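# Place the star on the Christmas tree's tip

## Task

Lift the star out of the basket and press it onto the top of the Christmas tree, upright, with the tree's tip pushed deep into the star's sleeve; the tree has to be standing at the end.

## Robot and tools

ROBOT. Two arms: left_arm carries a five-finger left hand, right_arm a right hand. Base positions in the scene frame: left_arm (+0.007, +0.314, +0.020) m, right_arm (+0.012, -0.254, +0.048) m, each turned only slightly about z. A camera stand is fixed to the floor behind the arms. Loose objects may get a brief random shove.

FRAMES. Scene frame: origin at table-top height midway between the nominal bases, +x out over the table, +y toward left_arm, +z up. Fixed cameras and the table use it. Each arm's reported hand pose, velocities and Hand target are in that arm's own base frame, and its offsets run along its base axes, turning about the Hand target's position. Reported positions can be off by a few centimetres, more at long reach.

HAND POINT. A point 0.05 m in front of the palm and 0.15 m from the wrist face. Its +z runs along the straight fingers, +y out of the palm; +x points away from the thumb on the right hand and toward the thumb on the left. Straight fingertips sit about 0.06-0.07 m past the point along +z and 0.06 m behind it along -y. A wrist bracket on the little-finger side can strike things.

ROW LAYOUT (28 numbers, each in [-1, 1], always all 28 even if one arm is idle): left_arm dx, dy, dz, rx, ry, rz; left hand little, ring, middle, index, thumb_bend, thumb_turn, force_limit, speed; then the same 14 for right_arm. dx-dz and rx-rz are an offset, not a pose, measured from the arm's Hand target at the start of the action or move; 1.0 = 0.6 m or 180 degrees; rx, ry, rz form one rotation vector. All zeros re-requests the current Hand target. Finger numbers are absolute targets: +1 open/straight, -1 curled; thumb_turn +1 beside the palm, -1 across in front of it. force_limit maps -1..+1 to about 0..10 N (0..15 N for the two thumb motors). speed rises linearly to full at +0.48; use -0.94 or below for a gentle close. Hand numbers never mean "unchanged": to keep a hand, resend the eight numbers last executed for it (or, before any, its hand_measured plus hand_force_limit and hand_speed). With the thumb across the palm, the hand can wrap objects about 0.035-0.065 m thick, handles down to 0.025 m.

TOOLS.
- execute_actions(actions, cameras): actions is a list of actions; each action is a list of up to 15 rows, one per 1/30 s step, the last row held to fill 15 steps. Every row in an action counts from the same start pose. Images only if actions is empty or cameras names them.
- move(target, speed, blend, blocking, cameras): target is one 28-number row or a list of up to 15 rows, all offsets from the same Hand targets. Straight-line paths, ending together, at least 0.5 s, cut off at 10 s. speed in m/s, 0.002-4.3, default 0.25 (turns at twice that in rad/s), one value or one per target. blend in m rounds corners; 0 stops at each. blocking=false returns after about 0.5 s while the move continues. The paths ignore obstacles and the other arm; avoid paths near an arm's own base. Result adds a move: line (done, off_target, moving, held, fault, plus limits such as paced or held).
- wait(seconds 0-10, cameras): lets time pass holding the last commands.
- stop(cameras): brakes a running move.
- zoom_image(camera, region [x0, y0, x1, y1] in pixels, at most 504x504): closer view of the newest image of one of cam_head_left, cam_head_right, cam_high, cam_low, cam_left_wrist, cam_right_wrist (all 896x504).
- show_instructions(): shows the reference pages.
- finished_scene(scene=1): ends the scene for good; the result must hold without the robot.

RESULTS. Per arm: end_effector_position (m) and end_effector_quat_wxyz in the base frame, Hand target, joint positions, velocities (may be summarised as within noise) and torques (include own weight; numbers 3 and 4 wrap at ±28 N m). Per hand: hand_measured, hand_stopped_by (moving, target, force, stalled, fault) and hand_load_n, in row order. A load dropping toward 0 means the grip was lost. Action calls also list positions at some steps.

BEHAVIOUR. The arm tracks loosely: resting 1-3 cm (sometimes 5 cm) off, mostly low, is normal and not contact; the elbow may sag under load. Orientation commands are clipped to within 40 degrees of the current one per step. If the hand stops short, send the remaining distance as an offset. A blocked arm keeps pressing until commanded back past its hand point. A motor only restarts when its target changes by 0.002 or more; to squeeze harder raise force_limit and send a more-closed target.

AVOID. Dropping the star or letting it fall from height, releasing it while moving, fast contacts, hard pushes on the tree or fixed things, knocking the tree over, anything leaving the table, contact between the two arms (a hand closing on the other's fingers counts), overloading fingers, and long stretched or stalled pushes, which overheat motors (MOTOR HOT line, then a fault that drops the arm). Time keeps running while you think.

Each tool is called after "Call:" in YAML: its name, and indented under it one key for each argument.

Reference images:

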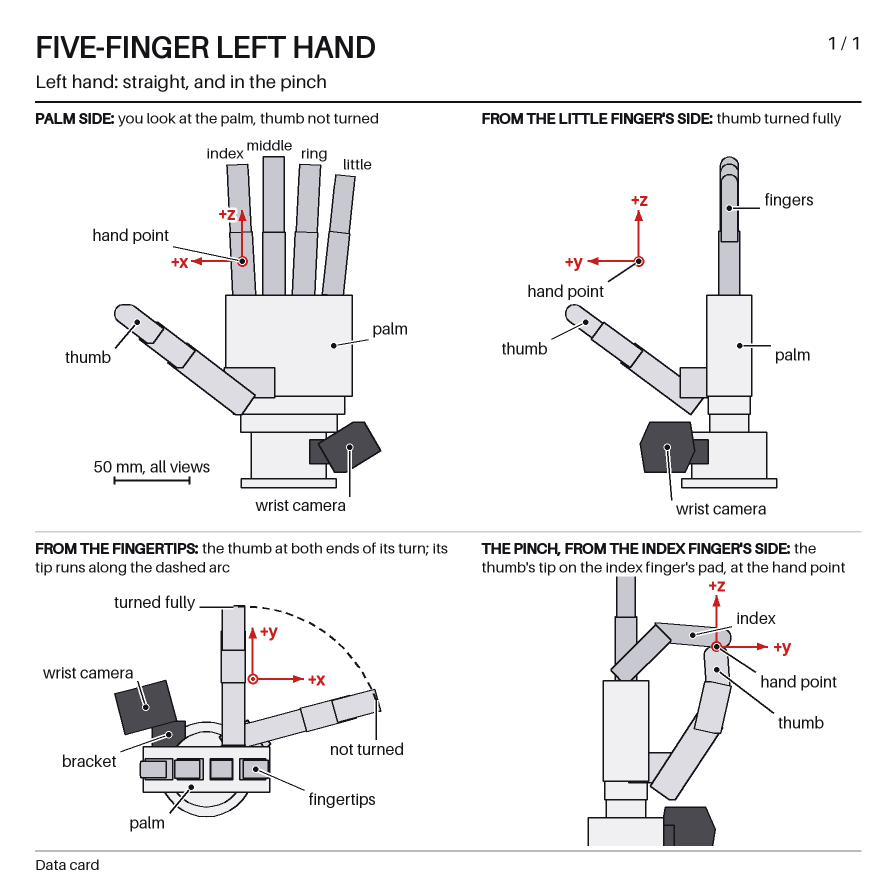

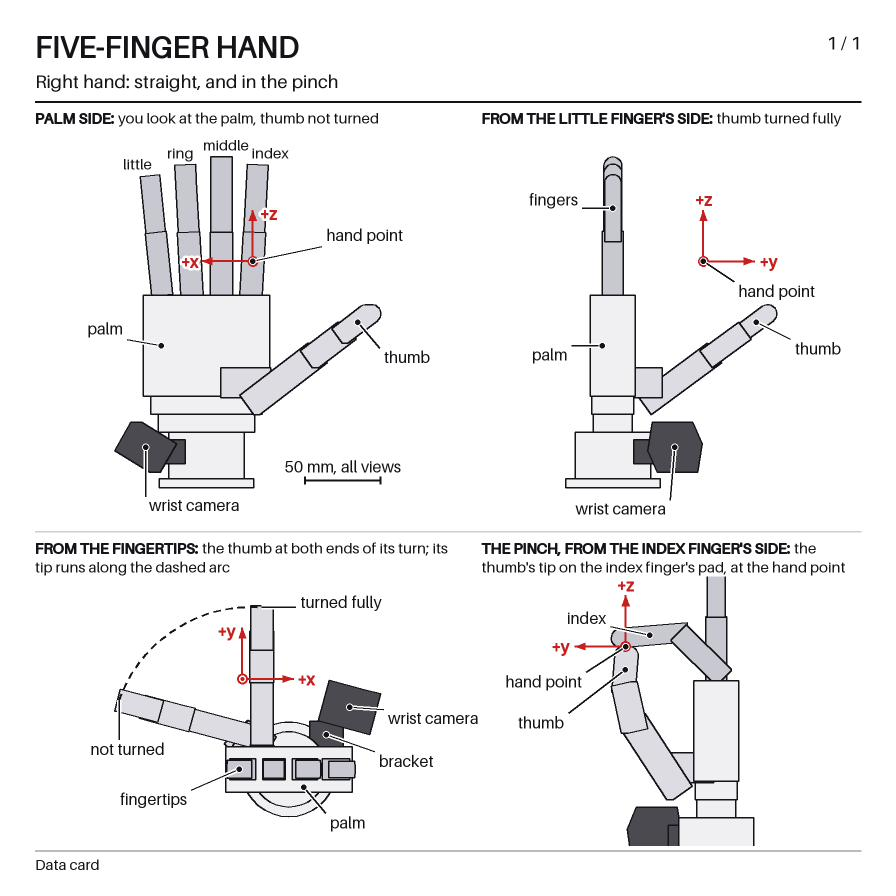

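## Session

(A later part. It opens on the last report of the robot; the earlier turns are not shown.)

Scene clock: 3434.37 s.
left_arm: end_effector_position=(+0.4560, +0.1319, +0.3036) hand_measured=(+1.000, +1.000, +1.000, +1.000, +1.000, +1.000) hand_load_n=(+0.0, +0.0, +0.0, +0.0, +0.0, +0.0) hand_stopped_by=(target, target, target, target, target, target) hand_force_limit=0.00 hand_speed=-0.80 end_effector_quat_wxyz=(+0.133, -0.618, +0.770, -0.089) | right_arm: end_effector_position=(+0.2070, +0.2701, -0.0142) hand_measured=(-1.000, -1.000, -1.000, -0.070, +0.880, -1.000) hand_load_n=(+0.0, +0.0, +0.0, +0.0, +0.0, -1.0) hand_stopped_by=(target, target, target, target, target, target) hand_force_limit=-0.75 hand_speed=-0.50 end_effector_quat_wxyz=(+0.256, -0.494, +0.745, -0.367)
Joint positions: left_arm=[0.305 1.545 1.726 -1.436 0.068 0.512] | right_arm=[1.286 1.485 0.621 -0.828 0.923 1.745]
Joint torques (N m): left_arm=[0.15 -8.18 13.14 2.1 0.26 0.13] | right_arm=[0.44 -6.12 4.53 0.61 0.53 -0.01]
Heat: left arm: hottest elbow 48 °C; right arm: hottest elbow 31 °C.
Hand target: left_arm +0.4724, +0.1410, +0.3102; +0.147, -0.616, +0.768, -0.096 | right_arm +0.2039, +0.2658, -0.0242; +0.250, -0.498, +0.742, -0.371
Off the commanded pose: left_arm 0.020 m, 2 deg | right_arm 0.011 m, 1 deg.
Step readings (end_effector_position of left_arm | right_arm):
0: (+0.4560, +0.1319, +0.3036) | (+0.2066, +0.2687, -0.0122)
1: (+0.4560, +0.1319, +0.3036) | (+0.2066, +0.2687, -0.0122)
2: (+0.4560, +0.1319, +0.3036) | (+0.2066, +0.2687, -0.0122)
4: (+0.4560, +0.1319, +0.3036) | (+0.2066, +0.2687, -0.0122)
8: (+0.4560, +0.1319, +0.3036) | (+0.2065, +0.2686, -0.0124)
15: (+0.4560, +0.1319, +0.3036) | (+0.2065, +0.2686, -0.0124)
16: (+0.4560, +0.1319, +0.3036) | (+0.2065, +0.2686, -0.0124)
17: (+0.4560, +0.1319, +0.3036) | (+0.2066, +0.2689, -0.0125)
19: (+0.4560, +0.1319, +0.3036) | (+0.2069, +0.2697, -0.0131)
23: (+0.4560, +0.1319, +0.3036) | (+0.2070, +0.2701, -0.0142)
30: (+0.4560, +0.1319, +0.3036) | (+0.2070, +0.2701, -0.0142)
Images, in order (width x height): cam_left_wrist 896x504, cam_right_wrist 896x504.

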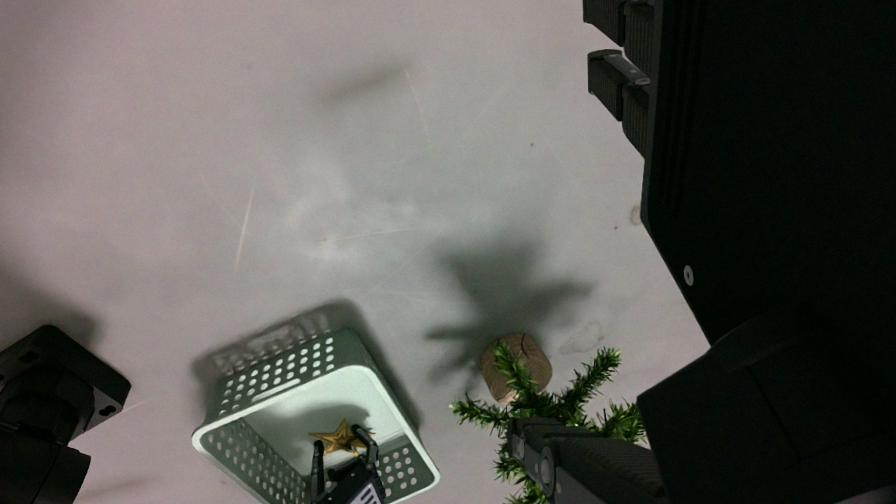

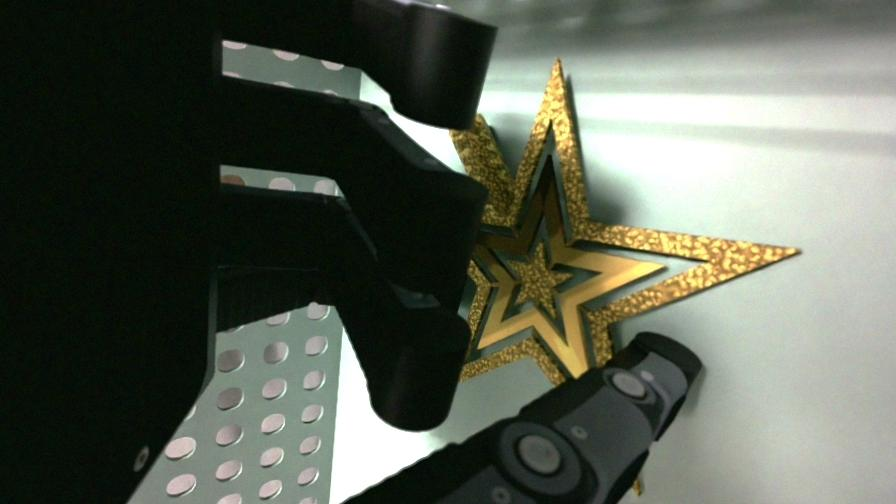

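Call:
execute_actions:
  actions:
    - [[0,0,0,0,0,0,1,1,1,1,1,1,0,-0.8,0,0,0.003,0,0,0,-1,-1,-1,-0.07,0.82,-1,-0.6,-0.94]]
    - [[0,0,0,0,0,0,1,1,1,1,1,1,0,-0.8,0,0,0,0,0,0,-1,-1,-1,-0.07,0.76,-1,-0.6,-0.94]]
    - [[0,0,0,0,0,0,1,1,1,1,1,1,0,-0.8,0,0,-0.003,0,0,0,-1,-1,-1,-0.07,0.72,-1,-0.5,-0.94]]
  cameras: ["cam_right_wrist","cam_left_wrist"]

Call:
zoom_image:
  camera: "cam_left_wrist"
  region: [290, 400, 390, 483]

Scene clock: 3445.50 s.
left_arm: end_effector_position=(+0.4560, +0.1319, +0.3036) hand_measured=(+1.000, +1.000, +1.000, +1.000, +1.000, +1.000) hand_load_n=(+0.0, +0.0, +0.0, +0.0, +0.0, +0.0) hand_stopped_by=(target, target, target, target, target, target) hand_force_limit=0.00 hand_speed=-0.80 end_effector_quat_wxyz=(+0.133, -0.618, +0.770, -0.089) | right_arm: end_effector_position=(+0.2070, +0.2703, -0.0148) hand_measured=(-1.000, -1.000, -1.000, -0.070, +0.722, -1.000) hand_load_n=(+0.0, +0.0, +0.0, +1.5, +2.0, -1.0) hand_stopped_by=(target, target, target, target, target, target) hand_force_limit=-0.50 hand_speed=-0.94 end_effector_quat_wxyz=(+0.257, -0.494, +0.746, -0.366)
Joint positions: left_arm=[0.305 1.545 1.726 -1.436 0.068 0.512] | right_arm=[1.286 1.486 0.619 -0.823 0.922 1.745]
Joint torques (N m): left_arm=[-0.15 -8.23 13.18 2.02 0.25 0.11] | right_arm=[0.38 -6.65 4.49 0.79 0.57 0.02]
Heat: left arm: hottest elbow 48 °C; right arm: hottest elbow 30 °C.
Hand target: left_arm +0.4724, +0.1410, +0.3102; +0.147, -0.616, +0.768, -0.096 | right_arm +0.2039, +0.2658, -0.0241; +0.250, -0.498, +0.742, -0.371
Off the commanded pose: left_arm 0.020 m, 2 deg | right_arm 0.011 m, 1 deg.
Step readings (end_effector_position of left_arm | right_arm):
0: (+0.4560, +0.1319, +0.3036) | (+0.2070, +0.2701, -0.0142)
1: (+0.4560, +0.1319, +0.3036) | (+0.2070, +0.2701, -0.0142)
2: (+0.4560, +0.1319, +0.3036) | (+0.2070, +0.2701, -0.0142)
4: (+0.4560, +0.1319, +0.3036) | (+0.2070, +0.2701, -0.0142)
8: (+0.4560, +0.1319, +0.3036) | (+0.2070, +0.2701, -0.0142)
15: (+0.4560, +0.1319, +0.3036) | (+0.2070, +0.2701, -0.0142)
16: (+0.4560, +0.1319, +0.3036) | (+0.2070, +0.2701, -0.0142)
17: (+0.4560, +0.1319, +0.3036) | (+0.2070, +0.2701, -0.0142)
19: (+0.4560, +0.1319, +0.3036) | (+0.2070, +0.2701, -0.0142)
23: (+0.4560, +0.1319, +0.3036) | (+0.2070, +0.2701, -0.0142)
30: (+0.4560, +0.1319, +0.3036) | (+0.2070, +0.2701, -0.0142)
31: (+0.4560, +0.1319, +0.3036) | (+0.2070, +0.2701, -0.0142)
32: (+0.4560, +0.1319, +0.3036) | (+0.2070, +0.2702, -0.0142)
34: (+0.4560, +0.1319, +0.3036) | (+0.2070, +0.2702, -0.0145)
38: (+0.4560, +0.1319, +0.3036) | (+0.2070, +0.2704, -0.0146)
45: (+0.4560, +0.1319, +0.3036) | (+0.2070, +0.2705, -0.0147)
Images, in order (width x height): cam_left_wrist 896x504, cam_right_wrist 896x504.

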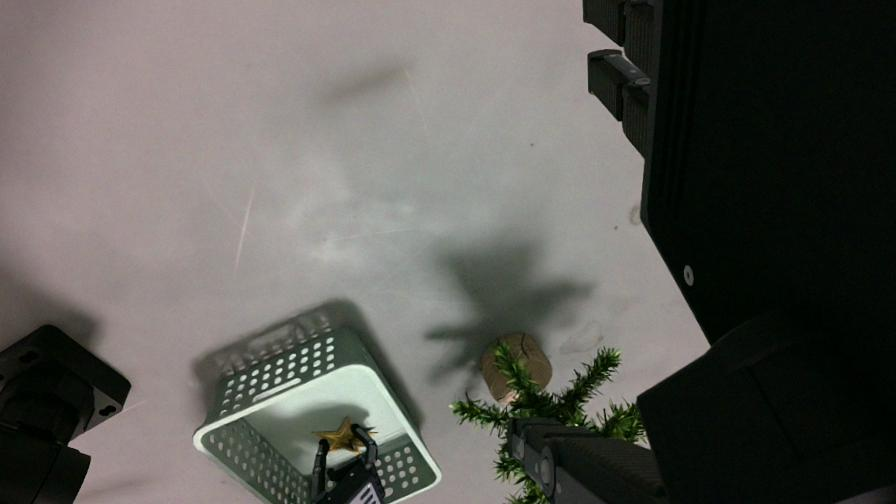

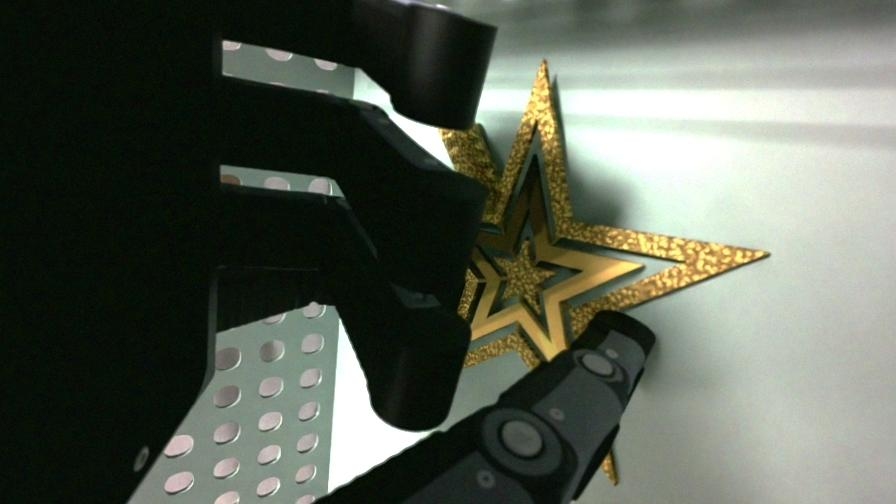

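Scaled by 5.040.

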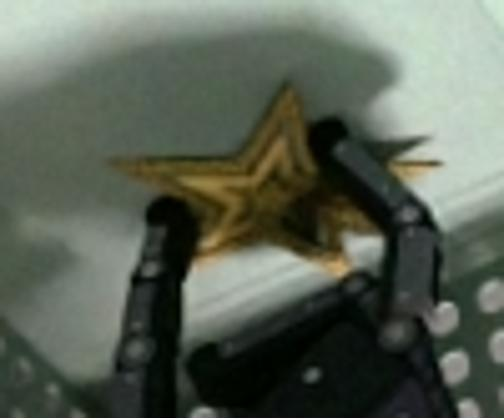

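Call:
execute_actions:
  actions:
    - [[0,0,0,0,0,0,1,1,1,1,1,1,0,-0.8,0,0,-0.003,0,0,0,-1,-1,-1,-0.07,0.695,-1,-0.1,-0.94]]
    - [[0,0,0,0,0,0,1,1,1,1,1,1,0,-0.8,0,0,0,0,0,0,-1,-1,-1,-0.07,0.68,-1,-0.1,-0.94]]
  cameras: ["cam_right_wrist"]

Scene clock: 3453.30 s.
left_arm: end_effector_position=(+0.4560, +0.1319, +0.3036) hand_measured=(+1.000, +1.000, +1.000, +1.000, +1.000, +1.000) hand_load_n=(+0.0, +0.0, +0.0, +0.0, +0.0, +0.0) hand_stopped_by=(target, target, target, target, target, target) hand_force_limit=0.00 hand_speed=-0.80 end_effector_quat_wxyz=(+0.133, -0.618, +0.770, -0.089) | right_arm: end_effector_position=(+0.2076, +0.2710, -0.0147) hand_measured=(-1.000, -1.000, -1.000, -0.070, +0.682, -1.000) hand_load_n=(+0.0, +0.0, +0.0, +3.5, +4.0, -1.5) hand_stopped_by=(target, target, target, target, target, target) hand_force_limit=-0.10 hand_speed=-0.94 end_effector_quat_wxyz=(+0.259, -0.493, +0.745, -0.366)
Joint positions: left_arm=[0.305 1.545 1.726 -1.436 0.068 0.512] | right_arm=[1.286 1.486 0.619 -0.819 0.925 1.745]
Joint torques (N m): left_arm=[0.03 -8 13.09 2.11 0.25 0.1] | right_arm=[0.91 -6.53 4.37 0.58 0.59 -0.02]
Heat: left arm: hottest elbow 48 °C; right arm: hottest elbow 30 °C.
Hand target: left_arm +0.4724, +0.1410, +0.3102; +0.147, -0.616, +0.768, -0.096 | right_arm +0.2039, +0.2658, -0.0260; +0.250, -0.498, +0.742, -0.371
Off the commanded pose: left_arm 0.020 m, 2 deg | right_arm 0.013 m, 1 deg.
Step readings (end_effector_position of left_arm | right_arm):
0: (+0.4560, +0.1319, +0.3036) | (+0.2070, +0.2703, -0.0148)
1: (+0.4560, +0.1319, +0.3036) | (+0.2070, +0.2703, -0.0148)
2: (+0.4560, +0.1319, +0.3036) | (+0.2070, +0.2703, -0.0149)
4: (+0.4560, +0.1319, +0.3036) | (+0.2071, +0.2705, -0.0149)
8: (+0.4560, +0.1319, +0.3036) | (+0.2073, +0.2709, -0.0149)
15: (+0.4560, +0.1319, +0.3036) | (+0.2074, +0.2710, -0.0148)
16: (+0.4560, +0.1319, +0.3036) | (+0.2074, +0.2710, -0.0148)
17: (+0.4560, +0.1319, +0.3036) | (+0.2074, +0.2710, -0.0148)
19: (+0.4560, +0.1319, +0.3036) | (+0.2074, +0.2710, -0.0148)
23: (+0.4560, +0.1319, +0.3036) | (+0.2075, +0.2710, -0.0147)
30: (+0.4560, +0.1319, +0.3036) | (+0.2076, +0.2710, -0.0147)
Images, in order (width x height): cam_right_wrist 896x504.

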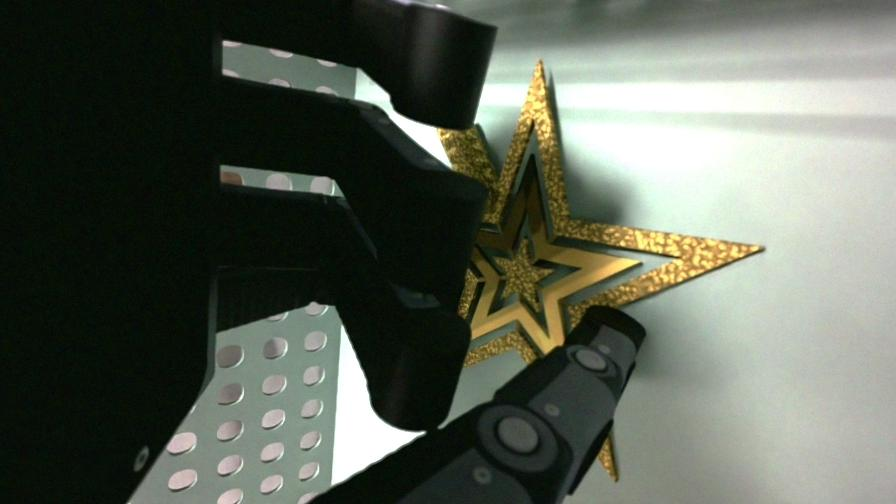

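Call:
execute_actions:
  actions:
    - [[0,0,0,0,0,0,1,1,1,1,1,1,0,-0.8,0,0,-0.002,0,0,0,-1,-1,-1,-0.07,0.665,-1,-0.1,-0.94]]
  cameras: ["cam_right_wrist","cam_left_wrist"]

Call:
zoom_image:
  camera: "cam_left_wrist"
  region: [290, 400, 390, 483]

Scene clock: 3467.07 s.
left_arm: end_effector_position=(+0.4560, +0.1319, +0.3036) hand_measured=(+1.000, +1.000, +1.000, +1.000, +1.000, +1.000) hand_load_n=(+0.0, +0.0, +0.0, +0.0, -0.5, +0.0) hand_stopped_by=(target, target, target, target, target, target) hand_force_limit=0.00 hand_speed=-0.80 end_effector_quat_wxyz=(+0.133, -0.618, +0.770, -0.089) | right_arm: end_effector_position=(+0.2081, +0.2715, -0.0144) hand_measured=(-1.000, -1.000, -1.000, -0.070, +0.668, -1.000) hand_load_n=(+0.0, +0.0, +0.0, +3.0, +3.0, -1.5) hand_stopped_by=(target, target, target, target, target, target) hand_force_limit=-0.10 hand_speed=-0.94 end_effector_quat_wxyz=(+0.260, -0.493, +0.745, -0.366)
Joint positions: left_arm=[0.305 1.545 1.726 -1.436 0.068 0.512] | right_arm=[1.286 1.486 0.619 -0.816 0.927 1.745]
Joint torques (N m): left_arm=[0.03 -7.94 13.11 2.1 0.25 0.1] | right_arm=[0.5 -7.06 4.44 1.03 0.44 -0.06]
Heat: left arm: hottest elbow 48 °C; right arm: hottest elbow 30 °C.
Hand target: left_arm +0.4724, +0.1410, +0.3102; +0.147, -0.616, +0.768, -0.096 | right_arm +0.2039, +0.2658, -0.0271; +0.250, -0.498, +0.742, -0.371
Off the commanded pose: left_arm 0.020 m, 2 deg | right_arm 0.015 m, 2 deg.
Step readings (end_effector_position of left_arm | right_arm):
0: (+0.4560, +0.1319, +0.3036) | (+0.2076, +0.2710, -0.0147)
1: (+0.4560, +0.1319, +0.3036) | (+0.2076, +0.2710, -0.0147)
2: (+0.4560, +0.1319, +0.3036) | (+0.2076, +0.2711, -0.0147)
4: (+0.4560, +0.1319, +0.3036) | (+0.2077, +0.2713, -0.0146)
8: (+0.4560, +0.1319, +0.3036) | (+0.2080, +0.2715, -0.0144)
15: (+0.4560, +0.1319, +0.3036) | (+0.2081, +0.2715, -0.0144)
Images, in order (width x height): cam_left_wrist 896x504, cam_right_wrist 896x504.

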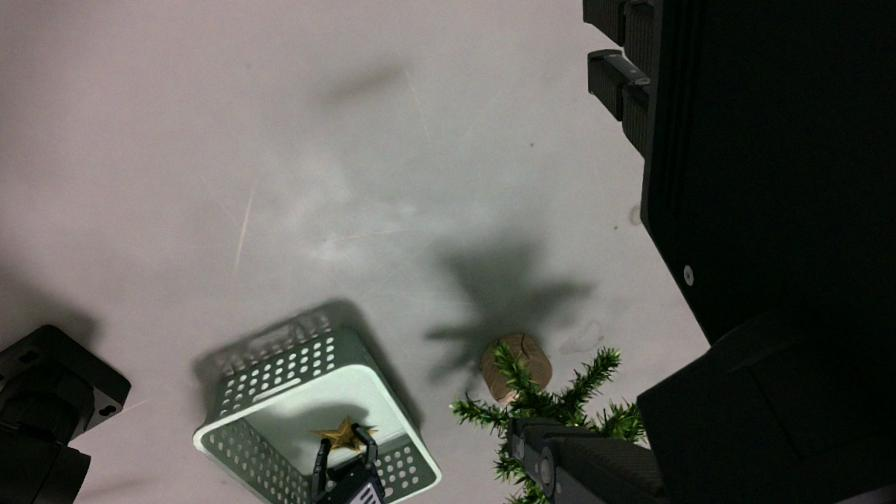

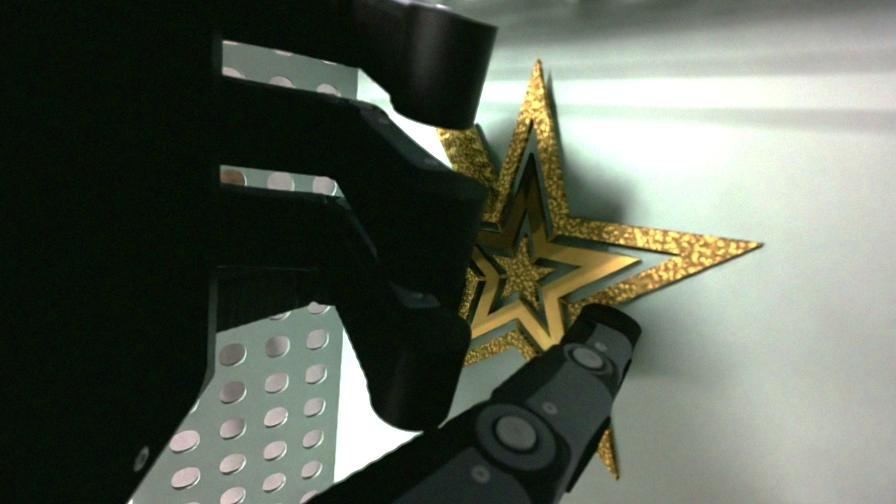

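Scaled by 5.040.

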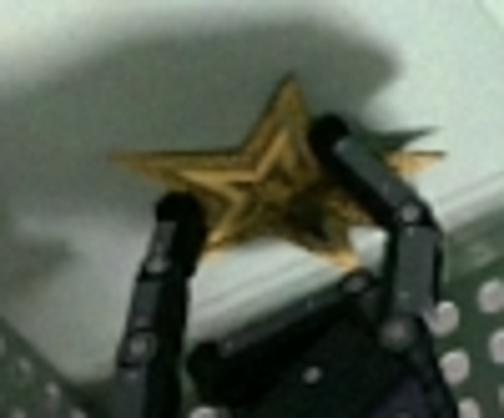

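Call:
execute_actions:
  actions:
    - [[0,0,0,0,0,0,1,1,1,1,1,1,0,-0.8,0,0,0.002,0,0,0,-1,-1,-1,-0.07,0.78,-1,-0.6,-0.7]]
    - [[0,0,0,0,0,0,1,1,1,1,1,1,0,-0.8,0,-0.002,-0.006,0,0,0,-1,-1,-1,-0.07,0.78,-1,-0.6,-0.94]]
  cameras: ["cam_right_wrist"]

Scene clock: 3497.70 s.
left_arm: end_effector_position=(+0.4560, +0.1319, +0.3036) hand_measured=(+1.000, +1.000, +1.000, +1.000, +1.000, +1.000) hand_load_n=(+0.0, +0.0, +0.0, +0.0, +0.0, +0.0) hand_stopped_by=(target, target, target, target, target, target) hand_force_limit=0.00 hand_speed=-0.80 end_effector_quat_wxyz=(+0.133, -0.618, +0.770, -0.089) | right_arm: end_effector_position=(+0.2087, +0.2714, -0.0149) hand_measured=(-1.000, -1.000, -1.000, -0.070, +0.780, -1.000) hand_load_n=(+0.0, +0.0, +0.0, +0.0, -1.0, -2.0) hand_stopped_by=(target, target, target, target, target, target) hand_force_limit=-0.60 hand_speed=-0.94 end_effector_quat_wxyz=(+0.262, -0.492, +0.745, -0.367)
Joint positions: left_arm=[0.305 1.545 1.726 -1.436 0.068 0.512] | right_arm=[1.286 1.488 0.618 -0.811 0.931 1.745]
Joint torques (N m): left_arm=[0.21 -8.06 13.11 2.14 0.28 0.11] | right_arm=[0.85 -5.71 3.84 0.75 0.3 0]
Heat: left arm: hottest elbow 48 °C; right arm: hottest elbow 29 °C.
Hand target: left_arm +0.4724, +0.1410, +0.3102; +0.147, -0.616, +0.768, -0.096 | right_arm +0.2040, +0.2647, -0.0294; +0.250, -0.498, +0.742, -0.371
Off the commanded pose: left_arm 0.020 m, 2 deg | right_arm 0.017 m, 2 deg.
Step readings (end_effector_position of left_arm | right_arm):
0: (+0.4560, +0.1319, +0.3036) | (+0.2081, +0.2715, -0.0144)
1: (+0.4560, +0.1319, +0.3036) | (+0.2081, +0.2715, -0.0144)
2: (+0.4560, +0.1319, +0.3036) | (+0.2081, +0.2715, -0.0144)
4: (+0.4560, +0.1319, +0.3036) | (+0.2083, +0.2715, -0.0142)
8: (+0.4560, +0.1319, +0.3036) | (+0.2080, +0.2711, -0.0150)
15: (+0.4560, +0.1319, +0.3036) | (+0.2085, +0.2710, -0.0147)
16: (+0.4560, +0.1319, +0.3036) | (+0.2085, +0.2710, -0.0147)
17: (+0.4560, +0.1319, +0.3036) | (+0.2085, +0.2712, -0.0147)
19: (+0.4560, +0.1319, +0.3036) | (+0.2085, +0.2711, -0.0148)
23: (+0.4560, +0.1319, +0.3036) | (+0.2086, +0.2713, -0.0150)
30: (+0.4560, +0.1319, +0.3036) | (+0.2087, +0.2714, -0.0149)
Images, in order (width x height): cam_right_wrist 896x504.

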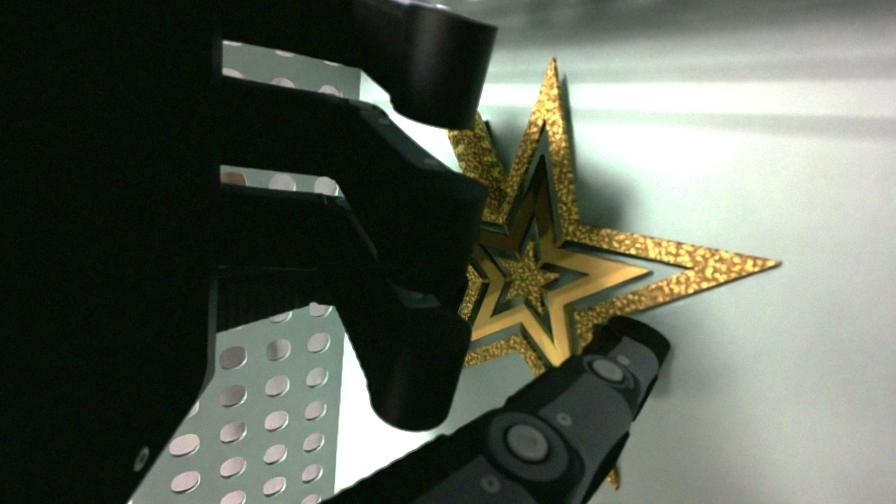

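Call:
execute_actions:
  actions:
    - [[0,0,0,0,0,0,1,1,1,1,1,1,0,-0.8,0,-0.0,-0.001,0,0,0,-1,-1,-1,-0.07,0.73,-1,-0.4,-0.94]]
    - [[0,0,0,0,0,0,1,1,1,1,1,1,0,-0.8,0,0,-0.002,0,0,0,-1,-1,-1,-0.07,0.70,-1,-0.3,-0.94]]
  cameras: ["cam_right_wrist","cam_left_wrist"]

Call:
zoom_image:
  camera: "cam_left_wrist"
  region: [290, 400, 390, 483]

Scene clock: 3511.53 s.
left_arm: end_effector_position=(+0.4560, +0.1319, +0.3036) hand_measured=(+1.000, +1.000, +1.000, +1.000, +1.000, +1.000) hand_load_n=(+0.0, +0.0, +0.0, +0.0, +0.0, +0.0) hand_stopped_by=(target, target, target, target, target, target) hand_force_limit=0.00 hand_speed=-0.80 end_effector_quat_wxyz=(+0.133, -0.618, +0.770, -0.089) | right_arm: end_effector_position=(+0.2083, +0.2729, -0.0156) hand_measured=(-1.000, -1.000, -1.000, -0.070, +0.704, -1.000) hand_load_n=(+0.0, +0.0, +0.0, +2.5, +4.5, -2.0) hand_stopped_by=(target, target, target, target, target, target) hand_force_limit=-0.30 hand_speed=-0.94 end_effector_quat_wxyz=(+0.264, -0.491, +0.746, -0.364)
Joint positions: left_arm=[0.305 1.545 1.726 -1.436 0.068 0.512] | right_arm=[1.287 1.489 0.616 -0.803 0.928 1.745]
Joint torques (N m): left_arm=[0.03 -7.88 13.04 2.13 0.29 0.08] | right_arm=[0.09 -5.48 3.78 0.87 0.45 -0.03]
Heat: left arm: hottest elbow 48 °C; right arm: hottest elbow 29 °C.
Hand target: left_arm +0.4724, +0.1410, +0.3102; +0.147, -0.616, +0.768, -0.096 | right_arm +0.2038, +0.2646, -0.0314; +0.250, -0.498, +0.742, -0.371
Off the commanded pose: left_arm 0.020 m, 2 deg | right_arm 0.018 m, 2 deg.
Step readings (end_effector_position of left_arm | right_arm):
0: (+0.4560, +0.1319, +0.3036) | (+0.2087, +0.2714, -0.0149)
1: (+0.4560, +0.1319, +0.3036) | (+0.2087, +0.2714, -0.0149)
2: (+0.4560, +0.1319, +0.3036) | (+0.2087, +0.2714, -0.0149)
4: (+0.4560, +0.1319, +0.3036) | (+0.2087, +0.2715, -0.0149)
8: (+0.4560, +0.1319, +0.3036) | (+0.2087, +0.2716, -0.0149)
15: (+0.4560, +0.1319, +0.3036) | (+0.2081, +0.2719, -0.0153)
16: (+0.4560, +0.1319, +0.3036) | (+0.2082, +0.2721, -0.0152)
17: (+0.4560, +0.1319, +0.3036) | (+0.2082, +0.2722, -0.0152)
19: (+0.4560, +0.1319, +0.3036) | (+0.2083, +0.2725, -0.0152)
23: (+0.4560, +0.1319, +0.3036) | (+0.2082, +0.2724, -0.0156)
30: (+0.4560, +0.1319, +0.3036) | (+0.2083, +0.2729, -0.0156)
Images, in order (width x height): cam_left_wrist 896x504, cam_right_wrist 896x504.

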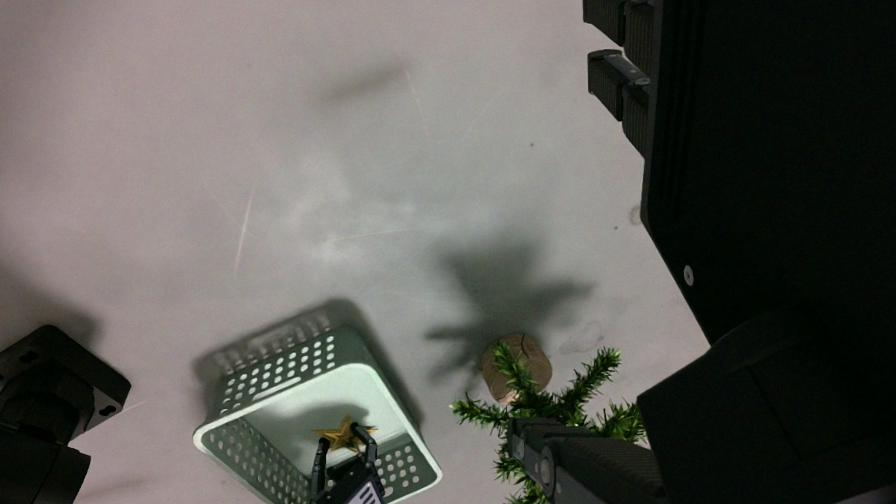

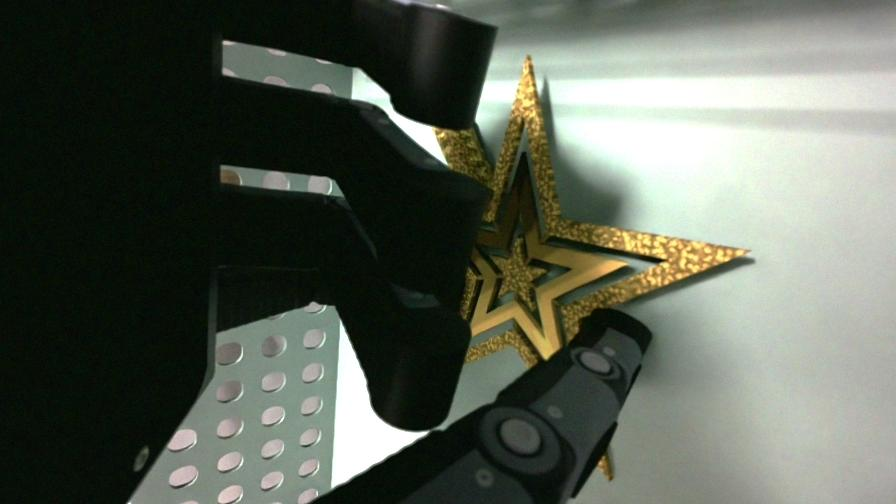

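Scaled by 5.040.

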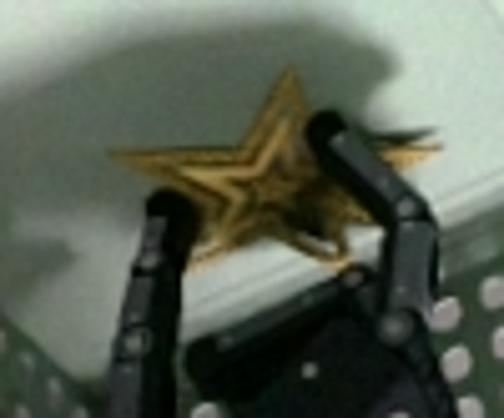

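Call:
execute_actions:
  actions:
    - [[0,0,0,0,0,0,1,1,1,1,1,1,0,-0.8,0,0,-0.002,0,0,0,-1,-1,-1,-0.07,0.685,-1,0.0,-0.94]]
  cameras: ["cam_right_wrist"]

Scene clock: 3518.97 s.
left_arm: end_effector_position=(+0.4560, +0.1319, +0.3036) hand_measured=(+1.000, +1.000, +1.000, +1.000, +1.000, +1.000) hand_load_n=(+0.0, +0.0, +0.0, +0.0, +0.0, +0.0) hand_stopped_by=(target, target, target, target, target, target) hand_force_limit=0.00 hand_speed=-0.80 end_effector_quat_wxyz=(+0.133, -0.618, +0.770, -0.089) | right_arm: end_effector_position=(+0.2084, +0.2733, -0.0156) hand_measured=(-1.000, -1.000, -1.000, -0.070, +0.690, -1.000) hand_load_n=(+0.0, +0.0, +0.0, +4.0, +5.5, -2.0) hand_stopped_by=(target, target, target, target, target, target) hand_force_limit=0.00 hand_speed=-0.94 end_effector_quat_wxyz=(+0.264, -0.491, +0.746, -0.363)
Joint positions: left_arm=[0.305 1.545 1.726 -1.436 0.068 0.512] | right_arm=[1.287 1.489 0.616 -0.801 0.928 1.745]
Joint torques (N m): left_arm=[0.03 -8.06 13.22 2.06 0.23 0.08] | right_arm=[0.03 -5.77 3.73 0.92 0.4 -0.01]
Heat: left arm: hottest elbow 48 °C; right arm: hottest elbow 29 °C.
Hand target: left_arm +0.4724, +0.1410, +0.3102; +0.147, -0.616, +0.768, -0.096 | right_arm +0.2038, +0.2647, -0.0326; +0.250, -0.498, +0.742, -0.371
Off the commanded pose: left_arm 0.020 m, 2 deg | right_arm 0.020 m, 2 deg.
Step readings (end_effector_position of left_arm | right_arm):
0: (+0.4560, +0.1319, +0.3036) | (+0.2083, +0.2729, -0.0156)
1: (+0.4560, +0.1319, +0.3036) | (+0.2083, +0.2729, -0.0156)
2: (+0.4560, +0.1319, +0.3036) | (+0.2083, +0.2730, -0.0156)
4: (+0.4560, +0.1319, +0.3036) | (+0.2083, +0.2731, -0.0155)
8: (+0.4560, +0.1319, +0.3036) | (+0.2084, +0.2733, -0.0156)
15: (+0.4560, +0.1319, +0.3036) | (+0.2084, +0.2733, -0.0156)
Images, in order (width x height): cam_right_wrist 896x504.

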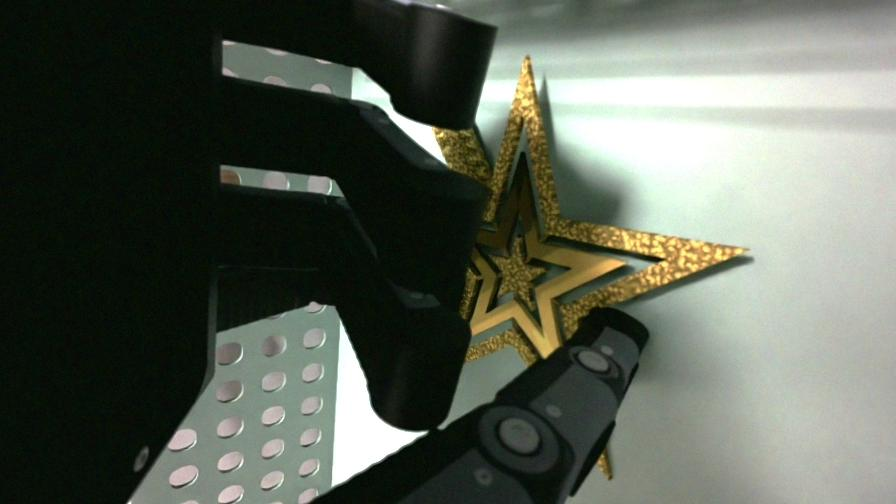

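Call:
execute_actions:
  actions:
    - [[0,0,0,0,0,0,1,1,1,1,1,1,0,-0.8,0,0,-0.001,0,0,0,-1,-1,-1,-0.07,0.67,-1,0.1,-0.94]]
  cameras: ["cam_right_wrist"]

Scene clock: 3526.63 s.
left_arm: end_effector_position=(+0.4560, +0.1319, +0.3036) hand_measured=(+1.000, +1.000, +1.000, +1.000, +1.000, +1.000) hand_load_n=(+0.0, +0.0, +0.0, +0.0, +0.0, +0.0) hand_stopped_by=(target, target, target, target, target, target) hand_force_limit=0.00 hand_speed=-0.80 end_effector_quat_wxyz=(+0.133, -0.618, +0.770, -0.089) | right_arm: end_effector_position=(+0.2088, +0.2738, -0.0157) hand_measured=(-1.000, -1.000, -1.000, -0.070, +0.676, -1.000) hand_load_n=(+0.0, +0.0, +0.0, +5.5, +7.5, -2.5) hand_stopped_by=(target, target, target, target, target, target) hand_force_limit=0.10 hand_speed=-0.94 end_effector_quat_wxyz=(+0.265, -0.491, +0.746, -0.363)
Joint positions: left_arm=[0.305 1.545 1.726 -1.436 0.068 0.512] | right_arm=[1.287 1.49 0.616 -0.798 0.93 1.745]
Joint torques (N m): left_arm=[-0.09 -8 13.16 2.1 0.26 0.1] | right_arm=[1.14 -4.84 3.89 1.24 0.34 0]
Heat: left arm: hottest elbow 48 °C; right arm: hottest elbow 29 °C.
Hand target: left_arm +0.4724, +0.1410, +0.3102; +0.147, -0.616, +0.768, -0.096 | right_arm +0.2038, +0.2647, -0.0332; +0.250, -0.498, +0.742, -0.371
Off the commanded pose: left_arm 0.020 m, 2 deg | right_arm 0.020 m, 2 deg.
Step readings (end_effector_position of left_arm | right_arm):
0: (+0.4560, +0.1319, +0.3036) | (+0.2084, +0.2733, -0.0156)
1: (+0.4560, +0.1319, +0.3036) | (+0.2084, +0.2733, -0.0156)
2: (+0.4560, +0.1319, +0.3036) | (+0.2085, +0.2734, -0.0156)
4: (+0.4560, +0.1319, +0.3036) | (+0.2085, +0.2734, -0.0156)
8: (+0.4560, +0.1319, +0.3036) | (+0.2088, +0.2738, -0.0156)
15: (+0.4560, +0.1319, +0.3036) | (+0.2088, +0.2738, -0.0157)
Images, in order (width x height): cam_right_wrist 896x504.

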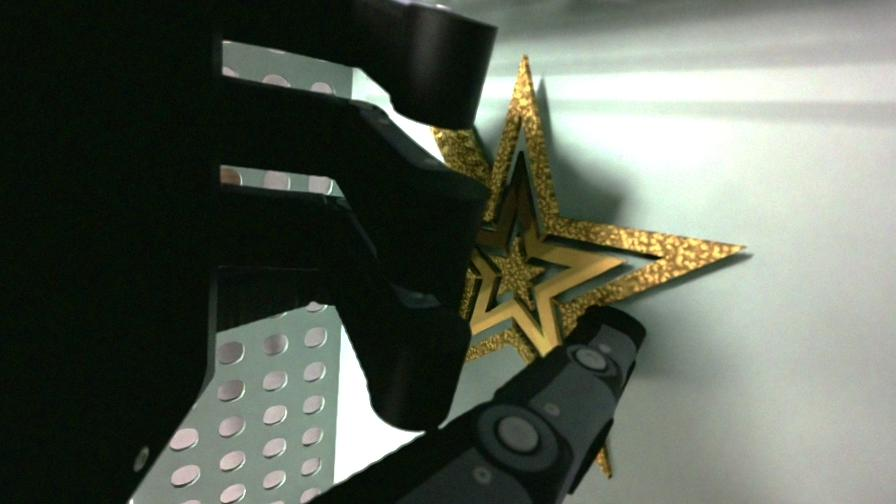

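Call:
execute_actions:
  actions:
    - [[0,0,0,0,0,0,1,1,1,1,1,1,0,-0.8,0.003,0.006,0.02,0,0,0,-1,-1,-1,-0.07,0.67,-1,0.1,-0.94]]
  cameras: ["cam_right_wrist","cam_left_wrist"]

Call:
zoom_image:
  camera: "cam_left_wrist"
  region: [290, 400, 390, 483]

Scene clock: 3534.80 s.
left_arm: end_effector_position=(+0.4560, +0.1319, +0.3036) hand_measured=(+1.000, +1.000, +1.000, +1.000, +1.000, +1.000) hand_load_n=(+0.0, +0.0, +0.0, +0.0, +0.0, +0.0) hand_stopped_by=(target, target, target, target, target, target) hand_force_limit=0.00 hand_speed=-0.80 end_effector_quat_wxyz=(+0.133, -0.618, +0.770, -0.089) | right_arm: end_effector_position=(+0.2083, +0.2717, -0.0157) hand_measured=(-1.000, -1.000, -1.000, -0.070, +0.676, -1.000) hand_load_n=(+0.0, +0.0, +0.0, +5.0, +6.5, -1.0) hand_stopped_by=(target, target, target, target, target, target) hand_force_limit=0.10 hand_speed=-0.94 end_effector_quat_wxyz=(+0.262, -0.491, +0.745, -0.366)
Joint positions: left_arm=[0.305 1.545 1.726 -1.436 0.068 0.512] | right_arm=[1.287 1.49 0.616 -0.808 0.93 1.748]
Joint torques (N m): left_arm=[-0.26 -7.65 13.09 2.07 0.28 0.1] | right_arm=[1.08 -7.59 5.48 -0.31 0.34 -0.06]
Heat: left arm: hottest elbow 48 °C; right arm: hottest elbow 29 °C.
Hand target: left_arm +0.4724, +0.1410, +0.3102; +0.147, -0.616, +0.768, -0.096 | right_arm +0.2056, +0.2682, -0.0211; +0.250, -0.498, +0.742, -0.371
Off the commanded pose: left_arm 0.020 m, 2 deg | right_arm 0.007 m, 2 deg.
Step readings (end_effector_position of left_arm | right_arm):
0: (+0.4560, +0.1319, +0.3036) | (+0.2088, +0.2738, -0.0157)
1: (+0.4560, +0.1319, +0.3036) | (+0.2089, +0.2738, -0.0157)
2: (+0.4560, +0.1319, +0.3036) | (+0.2089, +0.2738, -0.0157)
4: (+0.4560, +0.1319, +0.3036) | (+0.2087, +0.2732, -0.0157)
8: (+0.4560, +0.1319, +0.3036) | (+0.2084, +0.2720, -0.0158)
15: (+0.4560, +0.1319, +0.3036) | (+0.2084, +0.2718, -0.0157)
Images, in order (width x height): cam_left_wrist 896x504, cam_right_wrist 896x504.

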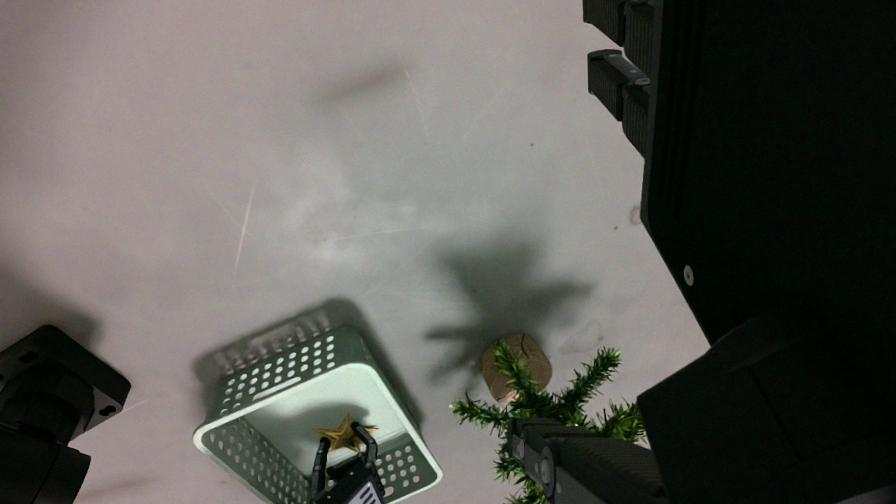

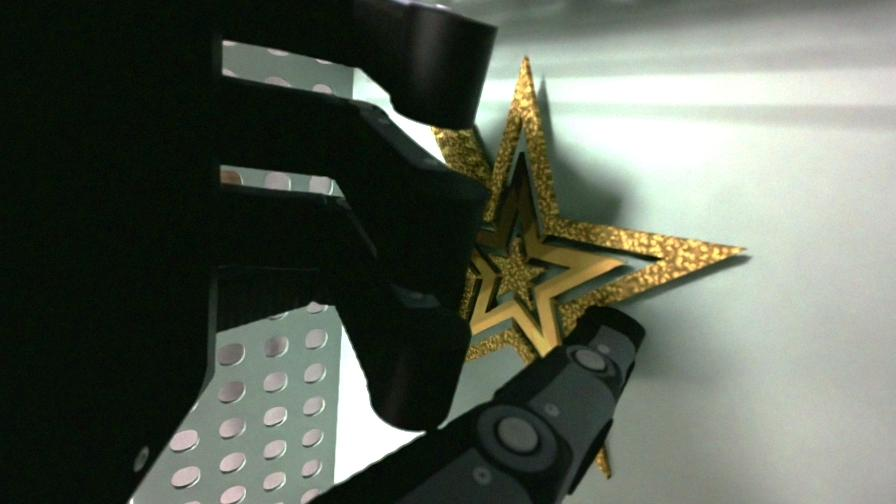

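Scaled by 5.040.

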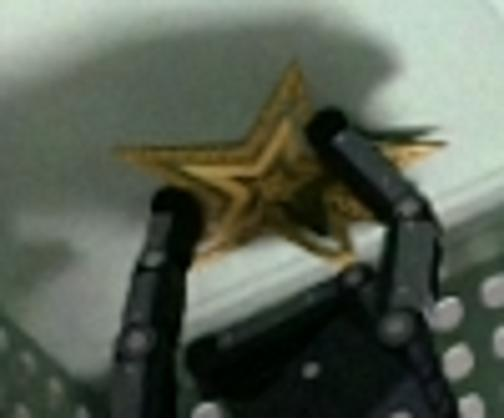

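Call:
execute_actions:
  actions:
    - [[0,0,0,0,0,0,1,1,1,1,1,1,0,-0.8,0.003,0.01,0.02,0,0,0,-1,-1,-1,-0.07,0.67,-1,0.1,-0.94]]
  cameras: ["cam_right_wrist"]

Scene clock: 3540.87 s.
left_arm: end_effector_position=(+0.4560, +0.1319, +0.3036) hand_measured=(+1.000, +1.000, +1.000, +1.000, +1.000, +1.000) hand_load_n=(+0.0, -0.5, +0.0, +0.0, +0.0, +0.0) hand_stopped_by=(target, target, target, target, target, target) hand_force_limit=0.00 hand_speed=-0.80 end_effector_quat_wxyz=(+0.133, -0.618, +0.770, -0.089) | right_arm: end_effector_position=(+0.2060, +0.2652, -0.0141) hand_measured=(-1.000, -1.000, -1.000, -0.070, +0.674, -1.000) hand_load_n=(+0.0, +0.0, +0.0, +1.0, +1.0, +0.0) hand_stopped_by=(target, target, target, target, target, target) hand_force_limit=0.10 hand_speed=-0.94 end_effector_quat_wxyz=(+0.248, -0.498, +0.740, -0.376)
Joint positions: left_arm=[0.305 1.545 1.726 -1.436 0.068 0.512] | right_arm=[1.287 1.49 0.625 -0.857 0.927 1.748]
Joint torques (N m): left_arm=[-0.44 -7.88 13.09 2.03 0.27 0.08] | right_arm=[-0.26 -8.29 7.17 -0.05 0.44 -0.13]
Heat: left arm: hottest elbow 48 °C; right arm: hottest elbow 29 °C.
Hand target: left_arm +0.4724, +0.1410, +0.3102; +0.147, -0.616, +0.768, -0.096 | right_arm +0.2074, +0.2743, -0.0092; +0.250, -0.498, +0.742, -0.371
Off the commanded pose: left_arm 0.020 m, 2 deg | right_arm 0.010 m, 1 deg.
Step readings (end_effector_position of left_arm | right_arm):
0: (+0.4560, +0.1319, +0.3036) | (+0.2083, +0.2717, -0.0157)
1: (+0.4560, +0.1319, +0.3036) | (+0.2083, +0.2717, -0.0157)
2: (+0.4560, +0.1319, +0.3036) | (+0.2083, +0.2714, -0.0153)
4: (+0.4560, +0.1319, +0.3036) | (+0.2079, +0.2703, -0.0142)
8: (+0.4560, +0.1319, +0.3036) | (+0.2066, +0.2667, -0.0142)
15: (+0.4560, +0.1319, +0.3036) | (+0.2061, +0.2654, -0.0140)
Images, in order (width x height): cam_right_wrist 896x504.

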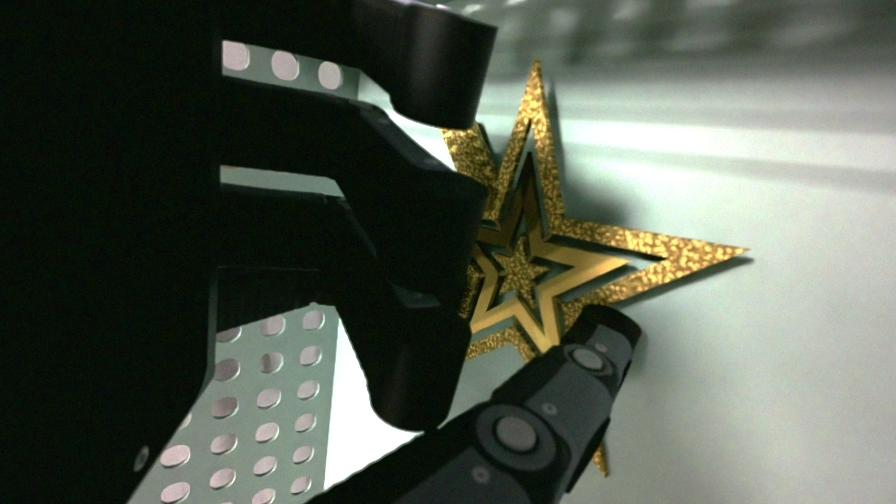

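Call:
execute_actions:
  actions:
    - [[0,0,0,0,0,0,1,1,1,1,1,1,0,-0.8,0,0,0,0,0,0,-1,-1,-1,-0.07,0.655,-1,0.1,-0.94]]
  cameras: ["cam_right_wrist","cam_left_wrist"]

Call:
zoom_image:
  camera: "cam_left_wrist"
  region: [290, 400, 390, 483]

Scene clock: 3549.67 s.
left_arm: end_effector_position=(+0.4560, +0.1319, +0.3036) hand_measured=(+1.000, +1.000, +1.000, +1.000, +1.000, +1.000) hand_load_n=(+0.0, +0.0, +0.0, +0.0, +0.0, +0.0) hand_stopped_by=(target, target, target, target, target, target) hand_force_limit=0.00 hand_speed=-0.80 end_effector_quat_wxyz=(+0.133, -0.618, +0.770, -0.089) | right_arm: end_effector_position=(+0.2060, +0.2650, -0.0141) hand_measured=(-1.000, -1.000, -1.000, -0.070, +0.656, -1.000) hand_load_n=(+0.0, +0.0, +0.0, +1.0, +1.5, +0.0) hand_stopped_by=(target, target, target, target, target, target) hand_force_limit=0.10 hand_speed=-0.94 end_effector_quat_wxyz=(+0.248, -0.499, +0.740, -0.377)
Joint positions: left_arm=[0.305 1.545 1.726 -1.436 0.068 0.512] | right_arm=[1.287 1.49 0.625 -0.857 0.927 1.748]
Joint torques (N m): left_arm=[-0.15 -8.35 13.08 2.1 0.26 0.11] | right_arm=[0.32 -8.76 7.25 -0.1 0.47 -0.1]
Heat: left arm: hottest elbow 48 °C; right arm: hottest elbow 29 °C.
Hand target: left_arm +0.4724, +0.1410, +0.3102; +0.147, -0.616, +0.768, -0.096 | right_arm +0.2075, +0.2742, -0.0092; +0.250, -0.498, +0.742, -0.372
Off the commanded pose: left_arm 0.020 m, 2 deg | right_arm 0.011 m, 1 deg.
Step readings (end_effector_position of left_arm | right_arm):
0: (+0.4560, +0.1319, +0.3036) | (+0.2060, +0.2652, -0.0141)
1: (+0.4560, +0.1319, +0.3036) | (+0.2060, +0.2652, -0.0141)
2: (+0.4560, +0.1319, +0.3036) | (+0.2060, +0.2652, -0.0141)
4: (+0.4560, +0.1319, +0.3036) | (+0.2060, +0.2652, -0.0141)
8: (+0.4560, +0.1319, +0.3036) | (+0.2060, +0.2651, -0.0141)
15: (+0.4560, +0.1319, +0.3036) | (+0.2060, +0.2650, -0.0141)
Images, in order (width x height): cam_left_wrist 896x504, cam_right_wrist 896x504.

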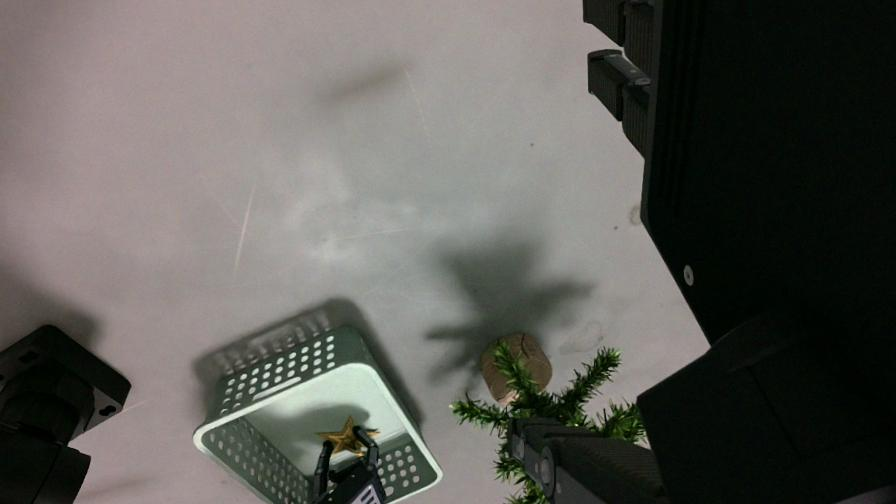

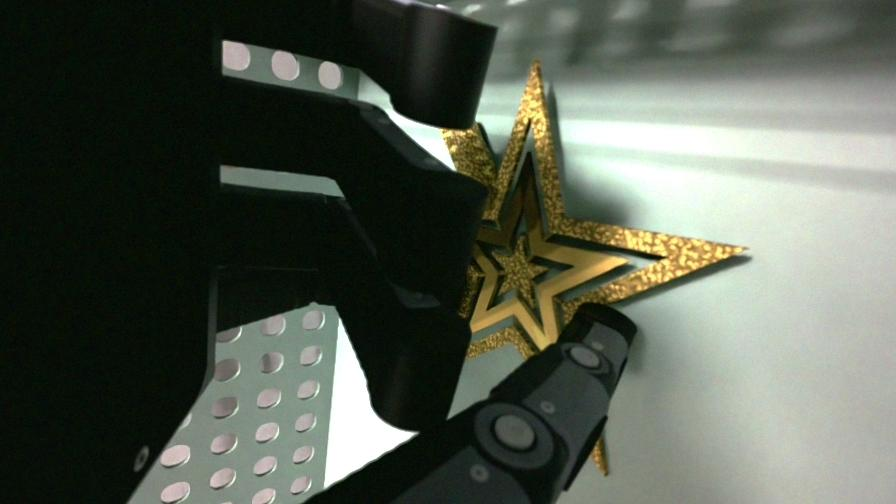

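Scaled by 5.040.

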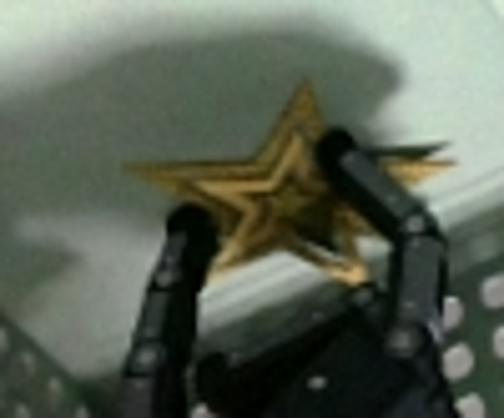

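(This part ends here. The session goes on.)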